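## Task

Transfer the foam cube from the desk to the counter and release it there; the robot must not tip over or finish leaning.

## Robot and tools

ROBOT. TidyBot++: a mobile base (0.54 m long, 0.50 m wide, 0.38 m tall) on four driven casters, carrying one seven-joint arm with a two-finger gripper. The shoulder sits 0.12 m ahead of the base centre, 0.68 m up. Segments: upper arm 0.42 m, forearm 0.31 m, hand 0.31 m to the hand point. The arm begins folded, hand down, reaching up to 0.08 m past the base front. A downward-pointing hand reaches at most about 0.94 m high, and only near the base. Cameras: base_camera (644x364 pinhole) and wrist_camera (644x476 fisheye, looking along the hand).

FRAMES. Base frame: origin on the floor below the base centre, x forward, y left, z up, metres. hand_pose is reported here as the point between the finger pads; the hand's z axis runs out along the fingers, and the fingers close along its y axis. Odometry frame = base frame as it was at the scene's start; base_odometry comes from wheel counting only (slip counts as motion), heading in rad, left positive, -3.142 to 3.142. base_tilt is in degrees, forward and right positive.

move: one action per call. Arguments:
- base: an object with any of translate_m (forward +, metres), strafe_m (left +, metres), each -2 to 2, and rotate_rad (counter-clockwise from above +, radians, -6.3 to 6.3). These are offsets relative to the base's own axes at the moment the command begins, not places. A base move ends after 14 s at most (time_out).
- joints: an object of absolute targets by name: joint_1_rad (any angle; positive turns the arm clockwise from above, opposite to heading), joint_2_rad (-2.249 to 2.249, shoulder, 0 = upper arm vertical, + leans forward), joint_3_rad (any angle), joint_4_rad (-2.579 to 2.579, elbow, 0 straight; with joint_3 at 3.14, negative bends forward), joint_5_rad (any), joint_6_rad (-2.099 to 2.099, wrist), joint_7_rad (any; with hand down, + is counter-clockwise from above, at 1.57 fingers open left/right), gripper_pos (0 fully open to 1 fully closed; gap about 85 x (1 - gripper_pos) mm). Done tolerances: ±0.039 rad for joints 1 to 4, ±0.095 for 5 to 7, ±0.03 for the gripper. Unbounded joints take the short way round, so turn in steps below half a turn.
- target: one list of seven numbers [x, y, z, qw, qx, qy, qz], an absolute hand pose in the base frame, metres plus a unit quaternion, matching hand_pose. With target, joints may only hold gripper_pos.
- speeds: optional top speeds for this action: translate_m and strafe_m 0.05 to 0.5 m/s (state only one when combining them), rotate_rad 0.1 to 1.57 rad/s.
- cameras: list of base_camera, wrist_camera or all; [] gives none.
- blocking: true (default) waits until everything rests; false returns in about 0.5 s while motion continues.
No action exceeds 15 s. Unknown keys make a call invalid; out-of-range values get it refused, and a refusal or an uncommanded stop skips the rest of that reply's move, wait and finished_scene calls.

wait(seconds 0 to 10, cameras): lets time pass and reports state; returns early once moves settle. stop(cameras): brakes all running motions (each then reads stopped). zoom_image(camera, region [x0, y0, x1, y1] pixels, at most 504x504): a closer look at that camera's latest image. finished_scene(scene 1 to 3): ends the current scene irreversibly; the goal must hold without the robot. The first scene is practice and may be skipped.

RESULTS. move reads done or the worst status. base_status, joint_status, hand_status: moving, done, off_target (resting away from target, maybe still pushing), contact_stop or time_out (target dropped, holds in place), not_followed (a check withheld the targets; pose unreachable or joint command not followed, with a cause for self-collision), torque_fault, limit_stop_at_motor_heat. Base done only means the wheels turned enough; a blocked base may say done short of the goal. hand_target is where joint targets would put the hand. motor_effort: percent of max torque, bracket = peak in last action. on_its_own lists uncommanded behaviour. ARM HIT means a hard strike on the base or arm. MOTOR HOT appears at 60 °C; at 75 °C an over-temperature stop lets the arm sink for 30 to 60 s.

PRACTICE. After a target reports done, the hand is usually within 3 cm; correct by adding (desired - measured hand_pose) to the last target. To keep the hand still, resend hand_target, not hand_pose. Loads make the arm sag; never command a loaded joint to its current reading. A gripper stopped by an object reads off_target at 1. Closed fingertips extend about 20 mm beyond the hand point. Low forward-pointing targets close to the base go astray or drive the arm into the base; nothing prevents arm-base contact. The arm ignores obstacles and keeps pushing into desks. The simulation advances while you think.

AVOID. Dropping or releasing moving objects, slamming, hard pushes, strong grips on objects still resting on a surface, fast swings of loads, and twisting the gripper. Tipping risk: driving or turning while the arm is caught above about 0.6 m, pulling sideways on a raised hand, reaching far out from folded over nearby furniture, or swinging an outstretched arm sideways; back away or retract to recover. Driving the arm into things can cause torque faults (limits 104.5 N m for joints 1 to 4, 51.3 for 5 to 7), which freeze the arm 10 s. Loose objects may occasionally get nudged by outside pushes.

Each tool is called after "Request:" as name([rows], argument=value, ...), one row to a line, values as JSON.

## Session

Request:
move(joints={"joint_6_rad": 0.30, "joint_1_rad": 0.0}, cameras=["wrist_camera"])

Request:
move(joints={"joint_1_rad": 1.5}, cameras=["wrist_camera"])

Request:
move(joints={"joint_1_rad": 3.0}, cameras=["wrist_camera"])

Request:
move(joints={"joint_1_rad": 4.6}, cameras=["wrist_camera"])

Scene clock: 1.83 s.
move: done
base_odometry: x=+0.000 y=+0.000 heading=+0.000
base_tilt: forward=+0.0 right=-0.1
base_status: not commanded
joint_positions: joint_1_rad=-0.003 joint_2_rad=-0.305 joint_3_rad=+3.123 joint_4_rad=-2.509 joint_5_rad=+0.014 joint_6_rad=+0.267 joint_7_rad=+1.529 gripper_pos=+0.000
joint_status: all done
motor_effort: joint_1_rad=-1(2) joint_2_rad=-8(8) joint_3_rad=-1(1) joint_4_rad=+19(20) joint_5_rad=+0(1) joint_6_rad=+9(10) joint_7_rad=+1(1)
hand_pose: x=+0.5364 y=+0.0118 z=+0.7855 quat_wxyz=(-0.013, +0.824, -0.001, +0.566) (m; base frame)
hand_target: x=+0.5385 y=+0.0106 z=+0.7926 quat_wxyz=(-0.013, +0.816, -0.002, +0.578) (m; base frame)
hand_status: not commanded
pictures: wrist_camera

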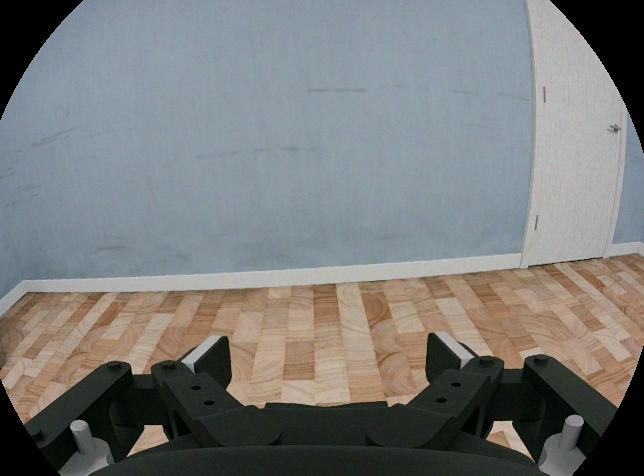

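Scene clock: 4.57 s.
move: done
base_odometry: x=+0.000 y=+0.000 heading=+0.000
base_tilt: forward=+0.0 right=+0.0
base_status: not commanded
joint_positions: joint_1_rad=+1.476 joint_2_rad=-0.305 joint_3_rad=+3.123 joint_4_rad=-2.509 joint_5_rad=+0.014 joint_6_rad=+0.267 joint_7_rad=+1.529 gripper_pos=+0.000
joint_status: all done
motor_effort: joint_1_rad=-1(3) joint_2_rad=-7(8) joint_3_rad=-1(2) joint_4_rad=+19(20) joint_5_rad=-1(1) joint_6_rad=+9(10) joint_7_rad=+1(1)
hand_pose: x=+0.1687 y=-0.4146 z=+0.7856 quat_wxyz=(+0.372, +0.608, -0.556, +0.427) (m; base frame)
hand_target: x=+0.1593 y=-0.4177 z=+0.7926 quat_wxyz=(+0.385, +0.596, -0.557, +0.432) (m; base frame)
hand_status: not commanded
pictures: wrist_camera

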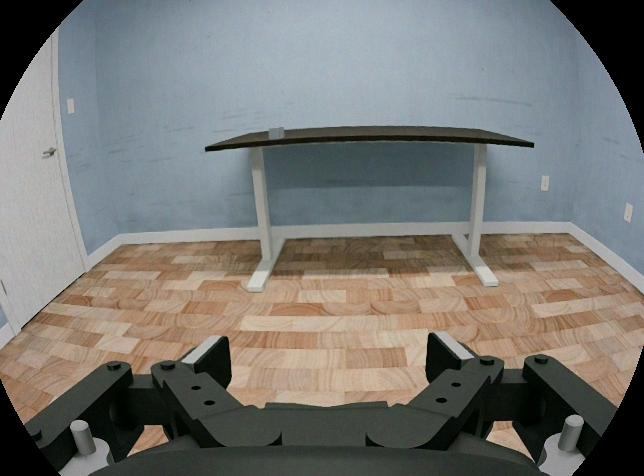

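Scene clock: 7.30 s.
move: done
base_odometry: x=+0.000 y=+0.000 heading=+0.000
base_tilt: forward=+0.0 right=+0.0
base_status: not commanded
joint_positions: joint_1_rad=+2.976 joint_2_rad=-0.305 joint_3_rad=+3.123 joint_4_rad=-2.509 joint_5_rad=+0.014 joint_6_rad=+0.268 joint_7_rad=+1.529 gripper_pos=+0.000
joint_status: all done
motor_effort: joint_1_rad=-1(2) joint_2_rad=-8(8) joint_3_rad=-1(1) joint_4_rad=+19(20) joint_5_rad=+0(1) joint_6_rad=+9(10) joint_7_rad=+1(1)
hand_pose: x=-0.2910 y=-0.0789 z=+0.7857 quat_wxyz=(+0.564, +0.066, -0.821, +0.059) (m; base frame)
hand_target: x=-0.2948 y=-0.0697 z=+0.7926 quat_wxyz=(+0.576, +0.056, -0.814, +0.054) (m; base frame)
hand_status: not commanded
pictures: wrist_camera

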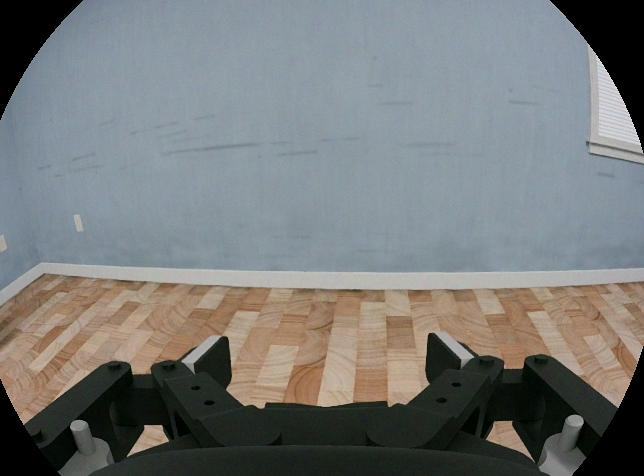

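Scene clock: 10.13 s.
move: done
base_odometry: x=+0.000 y=+0.000 heading=+0.000
base_tilt: forward=+0.0 right=+0.1
base_status: not commanded
joint_positions: joint_1_rad=+4.577 joint_2_rad=-0.305 joint_3_rad=+3.123 joint_4_rad=-2.509 joint_5_rad=+0.014 joint_6_rad=+0.268 joint_7_rad=+1.529 gripper_pos=+0.000
joint_status: all done
motor_effort: joint_1_rad=-1(2) joint_2_rad=-8(9) joint_3_rad=-1(2) joint_4_rad=+19(20) joint_5_rad=+0(1) joint_6_rad=+8(10) joint_7_rad=+1(1)
hand_pose: x=+0.0521 y=+0.4122 z=+0.7857 quat_wxyz=(+0.435, -0.543, -0.620, -0.363) (m; base frame)
hand_target: x=+0.0614 y=+0.4157 z=+0.7926 quat_wxyz=(+0.439, -0.545, -0.607, -0.375) (m; base frame)
hand_status: not commanded
pictures: wrist_camera

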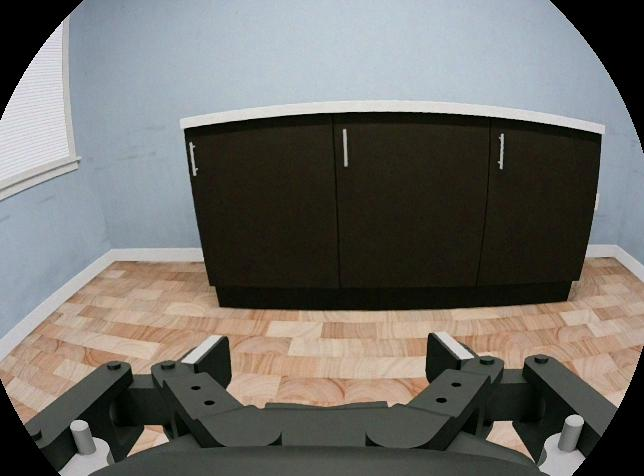

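Request:
move(base={"translate_m": 0.45, "strafe_m": -1.23, "rotate_rad": -1.434}, joints={"joint_1_rad": 0.0, "joint_2_rad": -0.07, "joint_3_rad": 3.15, "joint_4_rad": -1.233, "joint_5_rad": 0.0, "joint_6_rad": -1.15, "joint_7_rad": 1.61})

Scene clock: 18.93 s.
move: done
base_odometry: x=+0.450 y=-1.230 heading=-1.435
base_tilt: forward=+0.1 right=-0.1
base_status: done
joint_positions: joint_1_rad=+6.261 joint_2_rad=-0.079 joint_3_rad=+3.148 joint_4_rad=-1.240 joint_5_rad=+0.014 joint_6_rad=-1.113 joint_7_rad=+1.558 gripper_pos=+0.000
joint_status: all done
motor_effort: joint_1_rad=-1(4) joint_2_rad=-17(20) joint_3_rad=-1(5) joint_4_rad=+20(23) joint_5_rad=+0(2) joint_6_rad=+7(9) joint_7_rad=+1(2)
hand_pose: x=+0.6117 y=+0.0054 z=+1.0251 quat_wxyz=(-0.001, -0.907, -0.002, -0.420) (m; base frame)
hand_target: x=+0.6077 y=-0.0029 z=+1.0158 quat_wxyz=(-0.009, -0.915, -0.014, -0.402) (m; base frame)
hand_status: not commanded
pictures: base_camera, wrist_camera

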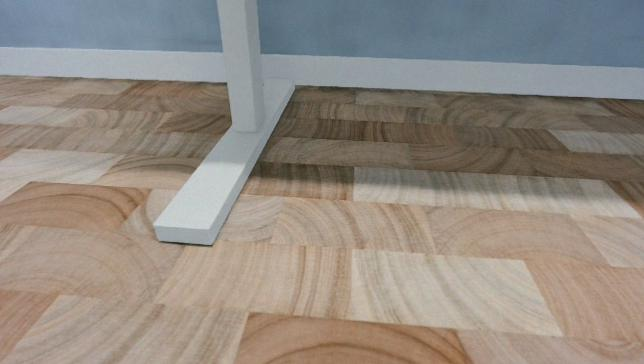

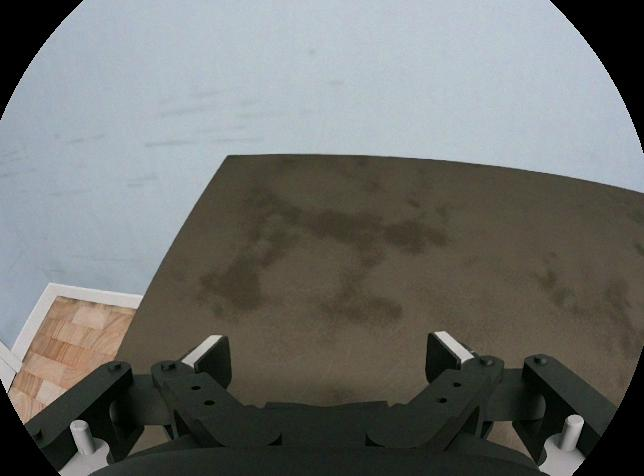

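Request:
move(base={"translate_m": -0.17}, cameras=["wrist_camera"])

Scene clock: 21.37 s.
move: done
base_odometry: x=+0.427 y=-1.062 heading=-1.435
base_tilt: forward=+0.0 right=+0.0
base_status: done
joint_positions: joint_1_rad=+6.263 joint_2_rad=-0.081 joint_3_rad=+3.148 joint_4_rad=-1.239 joint_5_rad=+0.014 joint_6_rad=-1.117 joint_7_rad=+1.558 gripper_pos=+0.000
joint_status: not commanded
motor_effort: joint_1_rad=-1(3) joint_2_rad=-16(21) joint_3_rad=-1(4) joint_4_rad=+20(21) joint_5_rad=+0(1) joint_6_rad=+7(8) joint_7_rad=+1(1)
hand_pose: x=+0.6102 y=+0.0041 z=+1.0258 quat_wxyz=(-0.001, -0.908, -0.001, -0.420) (m; base frame)
hand_target: x=+0.6077 y=-0.0029 z=+1.0158 quat_wxyz=(-0.009, -0.915, -0.014, -0.402) (m; base frame)
hand_status: not commanded
pictures: wrist_camera

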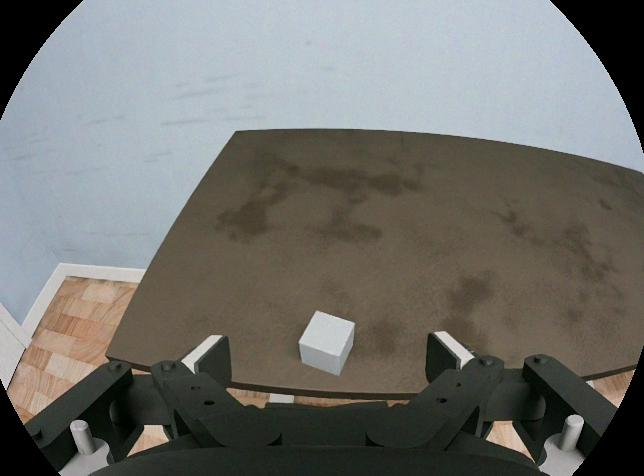

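Request:
zoom_image(camera="wrist_camera", region=[270, 295, 390, 405])

Scaled by 4.200.

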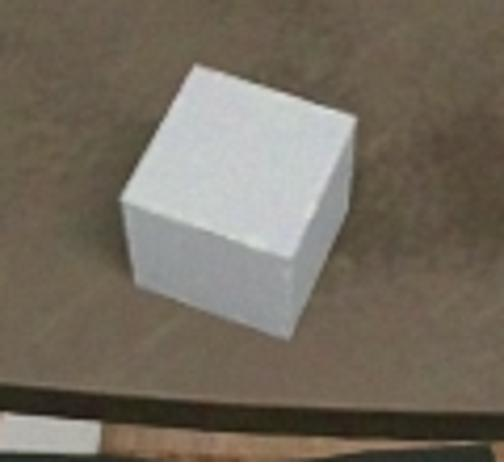

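Request:
move(base={"translate_m": 0.063, "strafe_m": 0.246}, joints={"joint_1_rad": 0.405, "joint_2_rad": 0.283, "joint_4_rad": -1.22, "joint_6_rad": -0.845}, cameras=["wrist_camera"])

Scene clock: 36.63 s.
move: done
base_odometry: x=+0.680 y=-1.090 heading=-1.435
base_tilt: forward=+0.0 right=+0.0
base_status: done
joint_positions: joint_1_rad=+6.667 joint_2_rad=+0.275 joint_3_rad=+3.148 joint_4_rad=-1.228 joint_5_rad=+0.014 joint_6_rad=-0.880 joint_7_rad=+1.559 gripper_pos=+0.000
joint_status: all done
motor_effort: joint_1_rad=-1(2) joint_2_rad=-30(34) joint_3_rad=-1(3) joint_4_rad=+21(23) joint_5_rad=+0(1) joint_6_rad=+6(8) joint_7_rad=+0(1)
hand_pose: x=+0.7121 y=-0.2459 z=+0.8826 quat_wxyz=(-0.077, -0.910, +0.183, -0.363) (m; base frame)
hand_target: x=+0.7179 y=-0.2605 z=+0.8888 quat_wxyz=(-0.088, -0.906, +0.171, -0.376) (m; base frame)
hand_status: not commanded
pictures: wrist_camera

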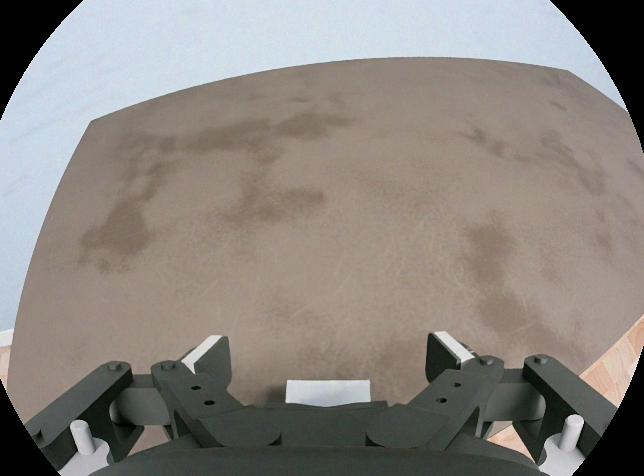

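Request:
move(joints={"joint_2_rad": 0.278, "joint_4_rad": -1.408, "joint_6_rad": -0.687}, cameras=["wrist_camera"])

Request:
move(joints={"joint_4_rad": -1.535, "joint_6_rad": -0.56}, cameras=["wrist_camera"])

Scene clock: 41.97 s.
move: done
base_odometry: x=+0.680 y=-1.090 heading=-1.435
base_tilt: forward=+0.1 right=+0.0
base_status: not commanded
joint_positions: joint_1_rad=+6.667 joint_2_rad=+0.275 joint_3_rad=+3.148 joint_4_rad=-1.386 joint_5_rad=+0.014 joint_6_rad=-0.723 joint_7_rad=+1.559 gripper_pos=+0.000
joint_status: all done
motor_effort: joint_1_rad=-1(1) joint_2_rad=-30(32) joint_3_rad=-1(2) joint_4_rad=+21(23) joint_5_rad=+0(1) joint_6_rad=+7(8) joint_7_rad=+1(1)
hand_pose: x=+0.7116 y=-0.2452 z=+0.8327 quat_wxyz=(-0.076, -0.911, +0.182, -0.362) (m; base frame)
hand_target: x=+0.7097 y=-0.2571 z=+0.8265 quat_wxyz=(-0.085, -0.911, +0.172, -0.365) (m; base frame)
hand_status: not commanded
pictures: wrist_camera

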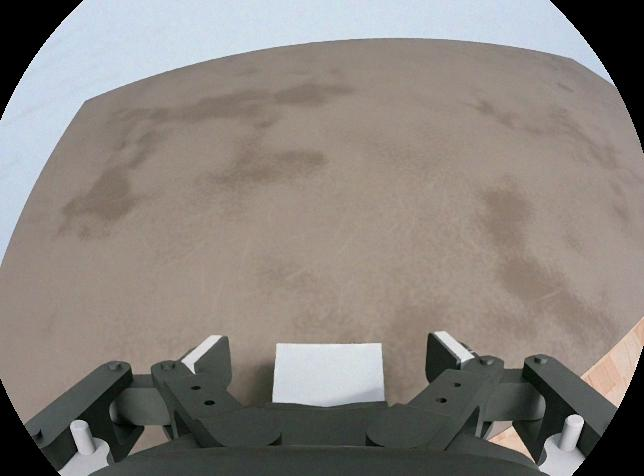

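Scene clock: 43.23 s.
move: done
base_odometry: x=+0.680 y=-1.090 heading=-1.435
base_tilt: forward=+0.1 right=+0.0
base_status: not commanded
joint_positions: joint_1_rad=+6.667 joint_2_rad=+0.275 joint_3_rad=+3.148 joint_4_rad=-1.513 joint_5_rad=+0.014 joint_6_rad=-0.596 joint_7_rad=+1.559 gripper_pos=+0.000
joint_status: all done
motor_effort: joint_1_rad=-1(1) joint_2_rad=-30(31) joint_3_rad=-1(2) joint_4_rad=+21(23) joint_5_rad=+0(1) joint_6_rad=+7(8) joint_7_rad=+0(1)
hand_pose: x=+0.7061 y=-0.2426 z=+0.7932 quat_wxyz=(-0.076, -0.911, +0.182, -0.362) (m; base frame)
hand_target: x=+0.7032 y=-0.2543 z=+0.7872 quat_wxyz=(-0.085, -0.911, +0.172, -0.365) (m; base frame)
hand_status: not commanded
pictures: wrist_camera

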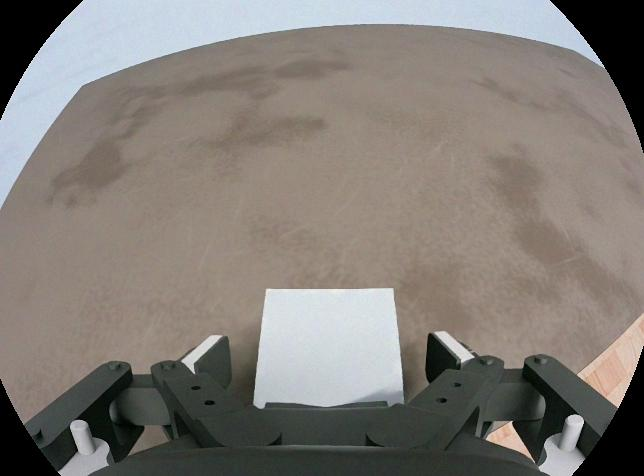

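Request:
move(joints={"gripper_pos": 0.6}, cameras=["wrist_camera"])

Scene clock: 46.13 s.
move: off_target
base_odometry: x=+0.680 y=-1.090 heading=-1.435
base_tilt: forward=+0.0 right=+0.0
base_status: not commanded
joint_positions: joint_1_rad=+6.667 joint_2_rad=+0.274 joint_3_rad=+3.148 joint_4_rad=-1.513 joint_5_rad=+0.014 joint_6_rad=-0.593 joint_7_rad=+1.559 gripper_pos=+0.508
joint_status: gripper_pos off_target (ended at +0.508, target +0.600)
motor_effort: joint_1_rad=-1(1) joint_2_rad=-30(31) joint_3_rad=-1(2) joint_4_rad=+21(21) joint_5_rad=+0(1) joint_6_rad=+6(8) joint_7_rad=+1(1)
hand_pose: x=+0.7065 y=-0.2428 z=+0.7943 quat_wxyz=(-0.076, -0.910, +0.182, -0.364) (m; base frame)
hand_target: x=+0.7032 y=-0.2543 z=+0.7872 quat_wxyz=(-0.085, -0.911, +0.172, -0.365) (m; base frame)
hand_status: not commanded
pictures: wrist_camera

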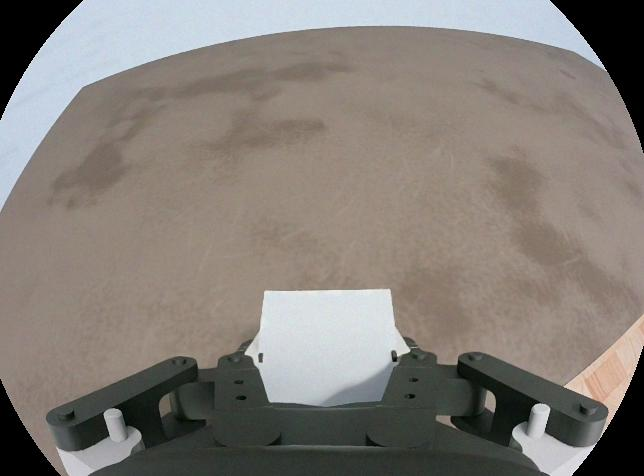

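Request:
move(joints={"joint_4_rad": -1.33, "joint_6_rad": -0.80}, cameras=["wrist_camera"])

Request:
move(base={"translate_m": -2.0, "rotate_rad": 3.14}, speeds={"rotate_rad": 1.0}, joints={"joint_1_rad": 0.0, "joint_2_rad": -0.45, "joint_4_rad": -1.5, "joint_6_rad": -1.38})

Scene clock: 52.70 s.
move: done
base_odometry: x=+0.680 y=-1.090 heading=-1.435
base_tilt: forward=+0.0 right=+0.0
base_status: not commanded
joint_positions: joint_1_rad=+6.667 joint_2_rad=+0.274 joint_3_rad=+3.148 joint_4_rad=-1.336 joint_5_rad=+0.014 joint_6_rad=-0.761 joint_7_rad=+1.559 gripper_pos=+0.508
joint_status: all done
motor_effort: joint_1_rad=-1(1) joint_2_rad=-31(32) joint_3_rad=-1(2) joint_4_rad=+21(23) joint_5_rad=+0(1) joint_6_rad=+7(8) joint_7_rad=+1(1)
hand_pose: x=+0.7148 y=-0.2467 z=+0.8514 quat_wxyz=(-0.078, -0.908, +0.182, -0.368) (m; base frame)
hand_target: x=+0.7042 y=-0.2546 z=+0.8435 quat_wxyz=(-0.081, -0.917, +0.173, -0.349) (m; base frame)
hand_status: not commanded
pictures: wrist_camera

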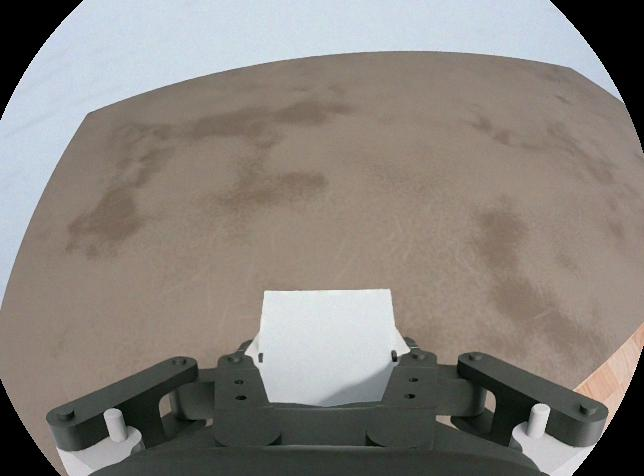

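Scene clock: 58.53 s.
move: done
base_odometry: x=+0.408 y=+0.891 heading=+1.706
base_tilt: forward=+0.0 right=-0.1
base_status: done
joint_positions: joint_1_rad=+6.305 joint_2_rad=-0.440 joint_3_rad=+3.145 joint_4_rad=-1.476 joint_5_rad=+0.014 joint_6_rad=-1.345 joint_7_rad=+1.559 gripper_pos=+0.508
joint_status: all done
motor_effort: joint_1_rad=-1(5) joint_2_rad=-3(36) joint_3_rad=-1(4) joint_4_rad=+19(23) joint_5_rad=+0(1) joint_6_rad=+7(8) joint_7_rad=+1(1)
hand_pose: x=+0.4247 y=-0.0108 z=+0.9973 quat_wxyz=(-0.008, -0.928, +0.018, -0.371) (m; base frame)
hand_target: x=+0.4120 y=-0.0020 z=+0.9814 quat_wxyz=(-0.006, -0.937, -0.014, -0.348) (m; base frame)
hand_status: not commanded
pictures: base_camera, wrist_camera

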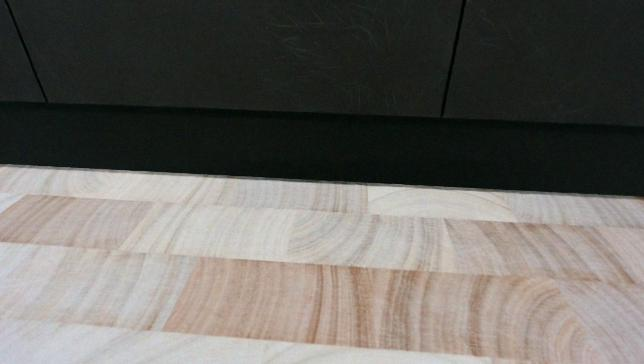

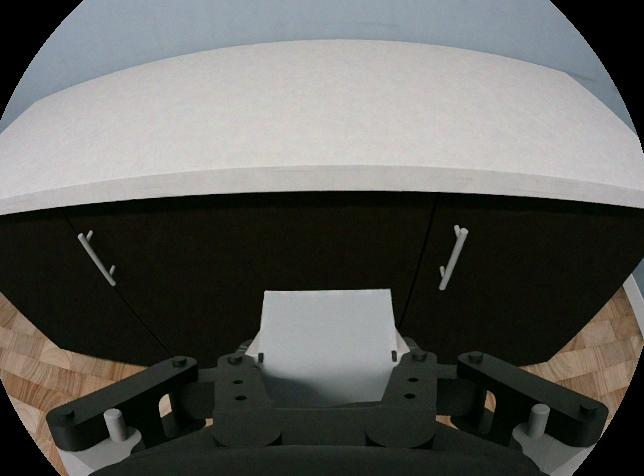

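Request:
move(base={"translate_m": 0.11}, joints={"joint_2_rad": 0.225, "joint_4_rad": -0.93, "joint_6_rad": -1.20}, cameras=["wrist_camera"])

Scene clock: 62.57 s.
move: done
base_odometry: x=+0.393 y=+1.000 heading=+1.707
base_tilt: forward=+0.0 right=+0.0
base_status: done
joint_positions: joint_1_rad=+6.305 joint_2_rad=+0.209 joint_3_rad=+3.145 joint_4_rad=-0.942 joint_5_rad=+0.014 joint_6_rad=-1.235 joint_7_rad=+1.559 gripper_pos=+0.508
joint_status: all done
motor_effort: joint_1_rad=-1(1) joint_2_rad=-26(29) joint_3_rad=-1(2) joint_4_rad=+20(21) joint_5_rad=+0(1) joint_6_rad=+6(8) joint_7_rad=+0(1)
hand_pose: x=+0.7067 y=-0.0171 z=+0.9947 quat_wxyz=(-0.010, -0.929, +0.017, -0.369) (m; base frame)
hand_target: x=+0.7209 y=-0.0030 z=+0.9991 quat_wxyz=(-0.010, -0.924, -0.015, -0.383) (m; base frame)
hand_status: not commanded
pictures: wrist_camera

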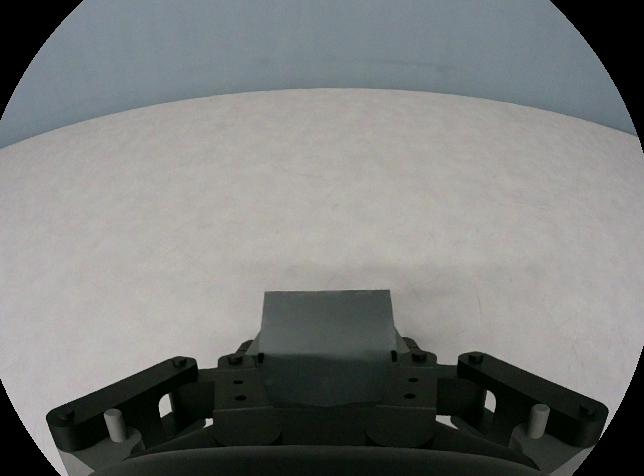

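Request:
move(joints={"joint_4_rad": -1.10, "joint_6_rad": -1.053}, cameras=["wrist_camera"])

Request:
move(joints={"joint_4_rad": -1.122, "joint_6_rad": -1.031}, cameras=["wrist_camera"])

Scene clock: 65.03 s.
move: done
base_odometry: x=+0.393 y=+1.000 heading=+1.707
base_tilt: forward=+0.0 right=-0.1
base_status: not commanded
joint_positions: joint_1_rad=+6.305 joint_2_rad=+0.212 joint_3_rad=+3.145 joint_4_rad=-1.079 joint_5_rad=+0.014 joint_6_rad=-1.090 joint_7_rad=+1.559 gripper_pos=+0.508
joint_status: all done
motor_effort: joint_1_rad=-1(1) joint_2_rad=-27(29) joint_3_rad=-1(2) joint_4_rad=+21(22) joint_5_rad=-1(1) joint_6_rad=+6(8) joint_7_rad=+0(1)
hand_pose: x=+0.7243 y=-0.0173 z=+0.9545 quat_wxyz=(-0.010, -0.928, +0.016, -0.371) (m; base frame)
hand_target: x=+0.7331 y=-0.0032 z=+0.9436 quat_wxyz=(-0.010, -0.928, -0.015, -0.372) (m; base frame)
hand_status: not commanded
pictures: wrist_camera

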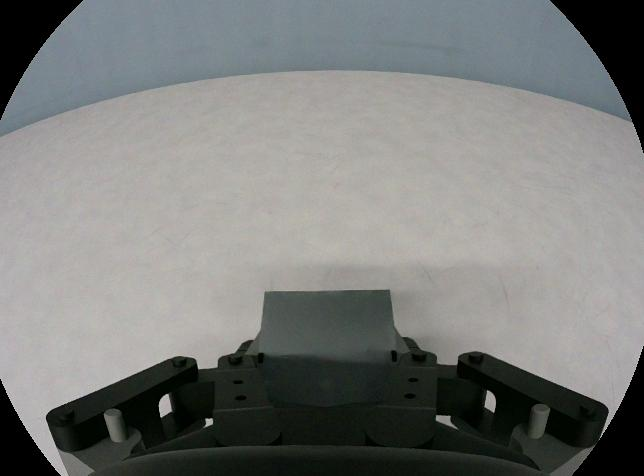

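Scene clock: 65.67 s.
move: done
base_odometry: x=+0.393 y=+1.000 heading=+1.707
base_tilt: forward=+0.0 right=+0.0
base_status: not commanded
joint_positions: joint_1_rad=+6.305 joint_2_rad=+0.213 joint_3_rad=+3.145 joint_4_rad=-1.099 joint_5_rad=+0.014 joint_6_rad=-1.063 joint_7_rad=+1.559 gripper_pos=+0.508
joint_status: all done
motor_effort: joint_1_rad=-1(1) joint_2_rad=-27(29) joint_3_rad=-1(2) joint_4_rad=+21(22) joint_5_rad=+0(0) joint_6_rad=+6(8) joint_7_rad=+1(1)
hand_pose: x=+0.7274 y=-0.0173 z=+0.9494 quat_wxyz=(-0.010, -0.927, +0.016, -0.374) (m; base frame)
hand_target: x=+0.7348 y=-0.0032 z=+0.9369 quat_wxyz=(-0.010, -0.928, -0.015, -0.372) (m; base frame)
hand_status: not commanded
pictures: wrist_camera

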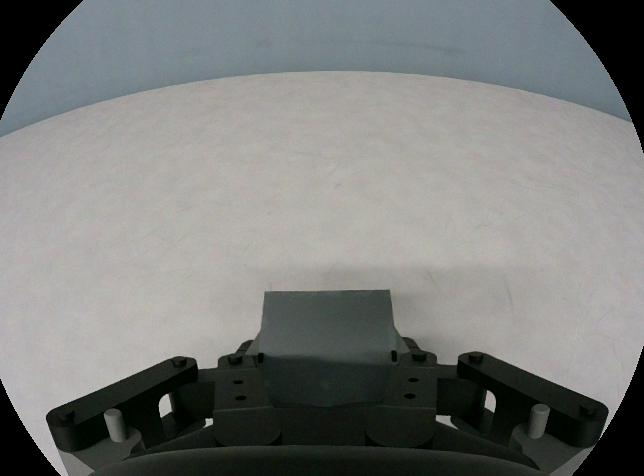

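Request:
move(joints={"joint_4_rad": -1.14, "joint_6_rad": -1.016}, cameras=[])

Request:
move(joints={"joint_4_rad": -1.157, "joint_6_rad": -1.0}, cameras=["wrist_camera"])

Scene clock: 67.07 s.
move: done
base_odometry: x=+0.393 y=+1.000 heading=+1.707
base_tilt: forward=+0.0 right=+0.0
base_status: not commanded
joint_positions: joint_1_rad=+6.305 joint_2_rad=+0.213 joint_3_rad=+3.145 joint_4_rad=-1.117 joint_5_rad=+0.014 joint_6_rad=-1.047 joint_7_rad=+1.559 gripper_pos=+0.508
joint_status: all done
motor_effort: joint_1_rad=-1(1) joint_2_rad=-28(29) joint_3_rad=-1(2) joint_4_rad=+21(22) joint_5_rad=+0(0) joint_6_rad=+6(8) joint_7_rad=+1(1)
hand_pose: x=+0.7284 y=-0.0173 z=+0.9436 quat_wxyz=(-0.010, -0.928, +0.016, -0.373) (m; base frame)
hand_target: x=+0.7353 y=-0.0032 z=+0.9307 quat_wxyz=(-0.010, -0.928, -0.015, -0.371) (m; base frame)
hand_status: not commanded
pictures: none
No camera images: "cameras" was empty.

Scene clock: 67.67 s.
move: done
base_odometry: x=+0.393 y=+1.000 heading=+1.707
base_tilt: forward=+0.0 right=+0.0
base_status: not commanded
joint_positions: joint_1_rad=+6.305 joint_2_rad=+0.213 joint_3_rad=+3.145 joint_4_rad=-1.134 joint_5_rad=+0.014 joint_6_rad=-1.031 joint_7_rad=+1.559 gripper_pos=+0.508
joint_status: all done
motor_effort: joint_1_rad=-1(1) joint_2_rad=-28(29) joint_3_rad=-1(2) joint_4_rad=+21(21) joint_5_rad=+0(1) joint_6_rad=+7(8) joint_7_rad=+0(1)
hand_pose: x=+0.7295 y=-0.0173 z=+0.9383 quat_wxyz=(-0.010, -0.928, +0.016, -0.373) (m; base frame)
hand_target: x=+0.7361 y=-0.0033 z=+0.9252 quat_wxyz=(-0.010, -0.929, -0.015, -0.371) (m; base frame)
hand_status: not commanded
pictures: wrist_camera

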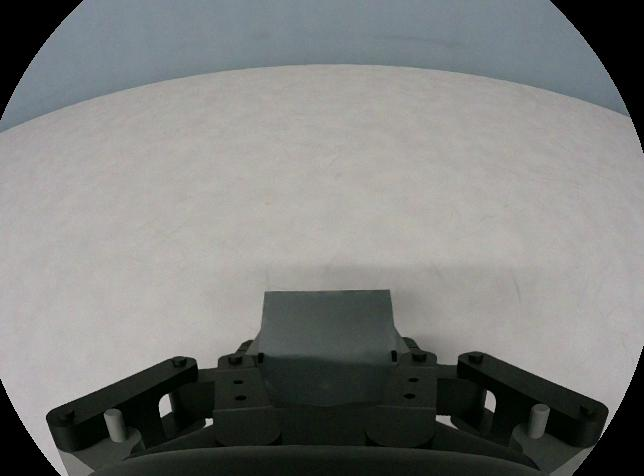

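Request:
move(joints={"joint_4_rad": -1.172, "joint_6_rad": -0.985}, cameras=[])

Request:
move(joints={"joint_4_rad": -1.186, "joint_6_rad": -0.971}, cameras=["wrist_camera"])

Scene clock: 68.80 s.
move: done
base_odometry: x=+0.393 y=+1.000 heading=+1.707
base_tilt: forward=+0.0 right=+0.0
base_status: not commanded
joint_positions: joint_1_rad=+6.305 joint_2_rad=+0.212 joint_3_rad=+3.145 joint_4_rad=-1.141 joint_5_rad=+0.014 joint_6_rad=-1.015 joint_7_rad=+1.559 gripper_pos=+0.508
joint_status: all done
motor_effort: joint_1_rad=-1(1) joint_2_rad=-27(28) joint_3_rad=-1(2) joint_4_rad=+20(21) joint_5_rad=+0(0) joint_6_rad=+6(8) joint_7_rad=+1(1)
hand_pose: x=+0.7318 y=-0.0173 z=+0.9384 quat_wxyz=(-0.010, -0.926, +0.016, -0.377) (m; base frame)
hand_target: x=+0.7370 y=-0.0033 z=+0.9206 quat_wxyz=(-0.010, -0.929, -0.015, -0.371) (m; base frame)
hand_status: not commanded
pictures: none
No camera images: "cameras" was empty.

Scene clock: 69.37 s.
move: done
base_odometry: x=+0.393 y=+1.000 heading=+1.707
base_tilt: forward=+0.0 right=+0.0
base_status: not commanded
joint_positions: joint_1_rad=+6.305 joint_2_rad=+0.210 joint_3_rad=+3.145 joint_4_rad=-1.150 joint_5_rad=+0.014 joint_6_rad=-1.000 joint_7_rad=+1.559 gripper_pos=+0.508
joint_status: all done
motor_effort: joint_1_rad=-1(1) joint_2_rad=-24(26) joint_3_rad=-2(2) joint_4_rad=+19(20) joint_5_rad=+0(1) joint_6_rad=+7(7) joint_7_rad=+1(1)
hand_pose: x=+0.7330 y=-0.0173 z=+0.9384 quat_wxyz=(-0.010, -0.924, +0.016, -0.381) (m; base frame)
hand_target: x=+0.7377 y=-0.0033 z=+0.9162 quat_wxyz=(-0.010, -0.929, -0.015, -0.371) (m; base frame)
hand_status: not commanded
pictures: wrist_camera

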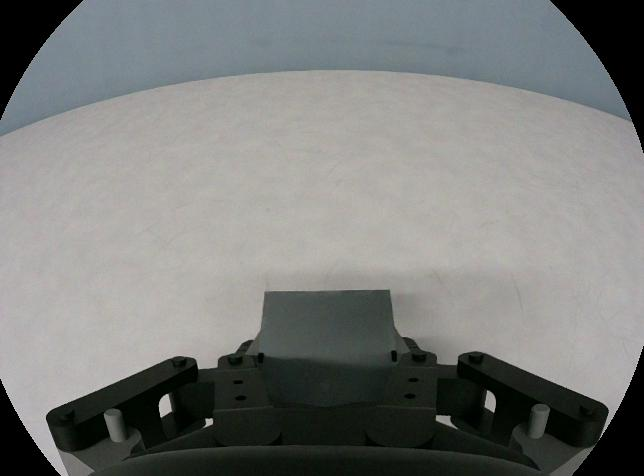

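Request:
move(joints={"gripper_pos": 0.1, "joint_4_rad": -1.168, "joint_6_rad": -0.99}, cameras=["wrist_camera"])

Request:
move(joints={"joint_4_rad": -0.96, "joint_6_rad": -1.20}, cameras=["wrist_camera"])

Scene clock: 71.13 s.
move: done
base_odometry: x=+0.393 y=+1.000 heading=+1.707
base_tilt: forward=+0.0 right=+0.0
base_status: not commanded
joint_positions: joint_1_rad=+6.305 joint_2_rad=+0.212 joint_3_rad=+3.145 joint_4_rad=-1.152 joint_5_rad=+0.014 joint_6_rad=-1.000 joint_7_rad=+1.559 gripper_pos=+0.100
joint_status: all done
motor_effort: joint_1_rad=-1(1) joint_2_rad=-28(29) joint_3_rad=-1(2) joint_4_rad=+21(22) joint_5_rad=+0(0) joint_6_rad=+6(7) joint_7_rad=+1(1)
hand_pose: x=+0.7332 y=-0.0173 z=+0.9358 quat_wxyz=(-0.010, -0.925, +0.016, -0.379) (m; base frame)
hand_target: x=+0.7365 y=-0.0033 z=+0.9216 quat_wxyz=(-0.010, -0.929, -0.015, -0.370) (m; base frame)
hand_status: not commanded
pictures: wrist_camera

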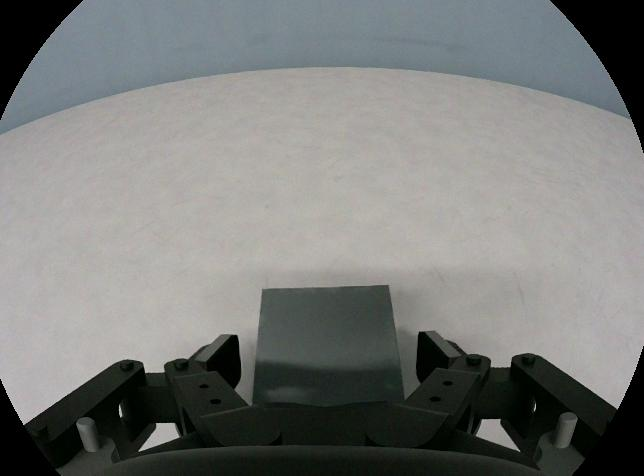

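Scene clock: 72.37 s.
move: done
base_odometry: x=+0.393 y=+1.000 heading=+1.707
base_tilt: forward=+0.0 right=+0.0
base_status: not commanded
joint_positions: joint_1_rad=+6.305 joint_2_rad=+0.212 joint_3_rad=+3.145 joint_4_rad=-0.967 joint_5_rad=+0.014 joint_6_rad=-1.160 joint_7_rad=+1.559 gripper_pos=+0.100
joint_status: all done
motor_effort: joint_1_rad=-1(1) joint_2_rad=-27(29) joint_3_rad=-2(2) joint_4_rad=+20(22) joint_5_rad=-1(1) joint_6_rad=+6(8) joint_7_rad=+1(1)
hand_pose: x=+0.7217 y=-0.0173 z=+0.9971 quat_wxyz=(-0.010, -0.920, +0.017, -0.391) (m; base frame)
hand_target: x=+0.7179 y=-0.0030 z=+0.9839 quat_wxyz=(-0.010, -0.929, -0.015, -0.369) (m; base frame)
hand_status: not commanded
pictures: wrist_camera

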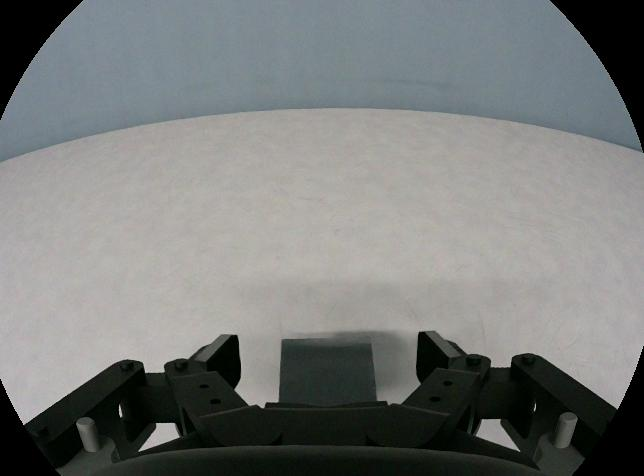

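Request:
finished_scene(scene=3)

The scene is finished: the task was done.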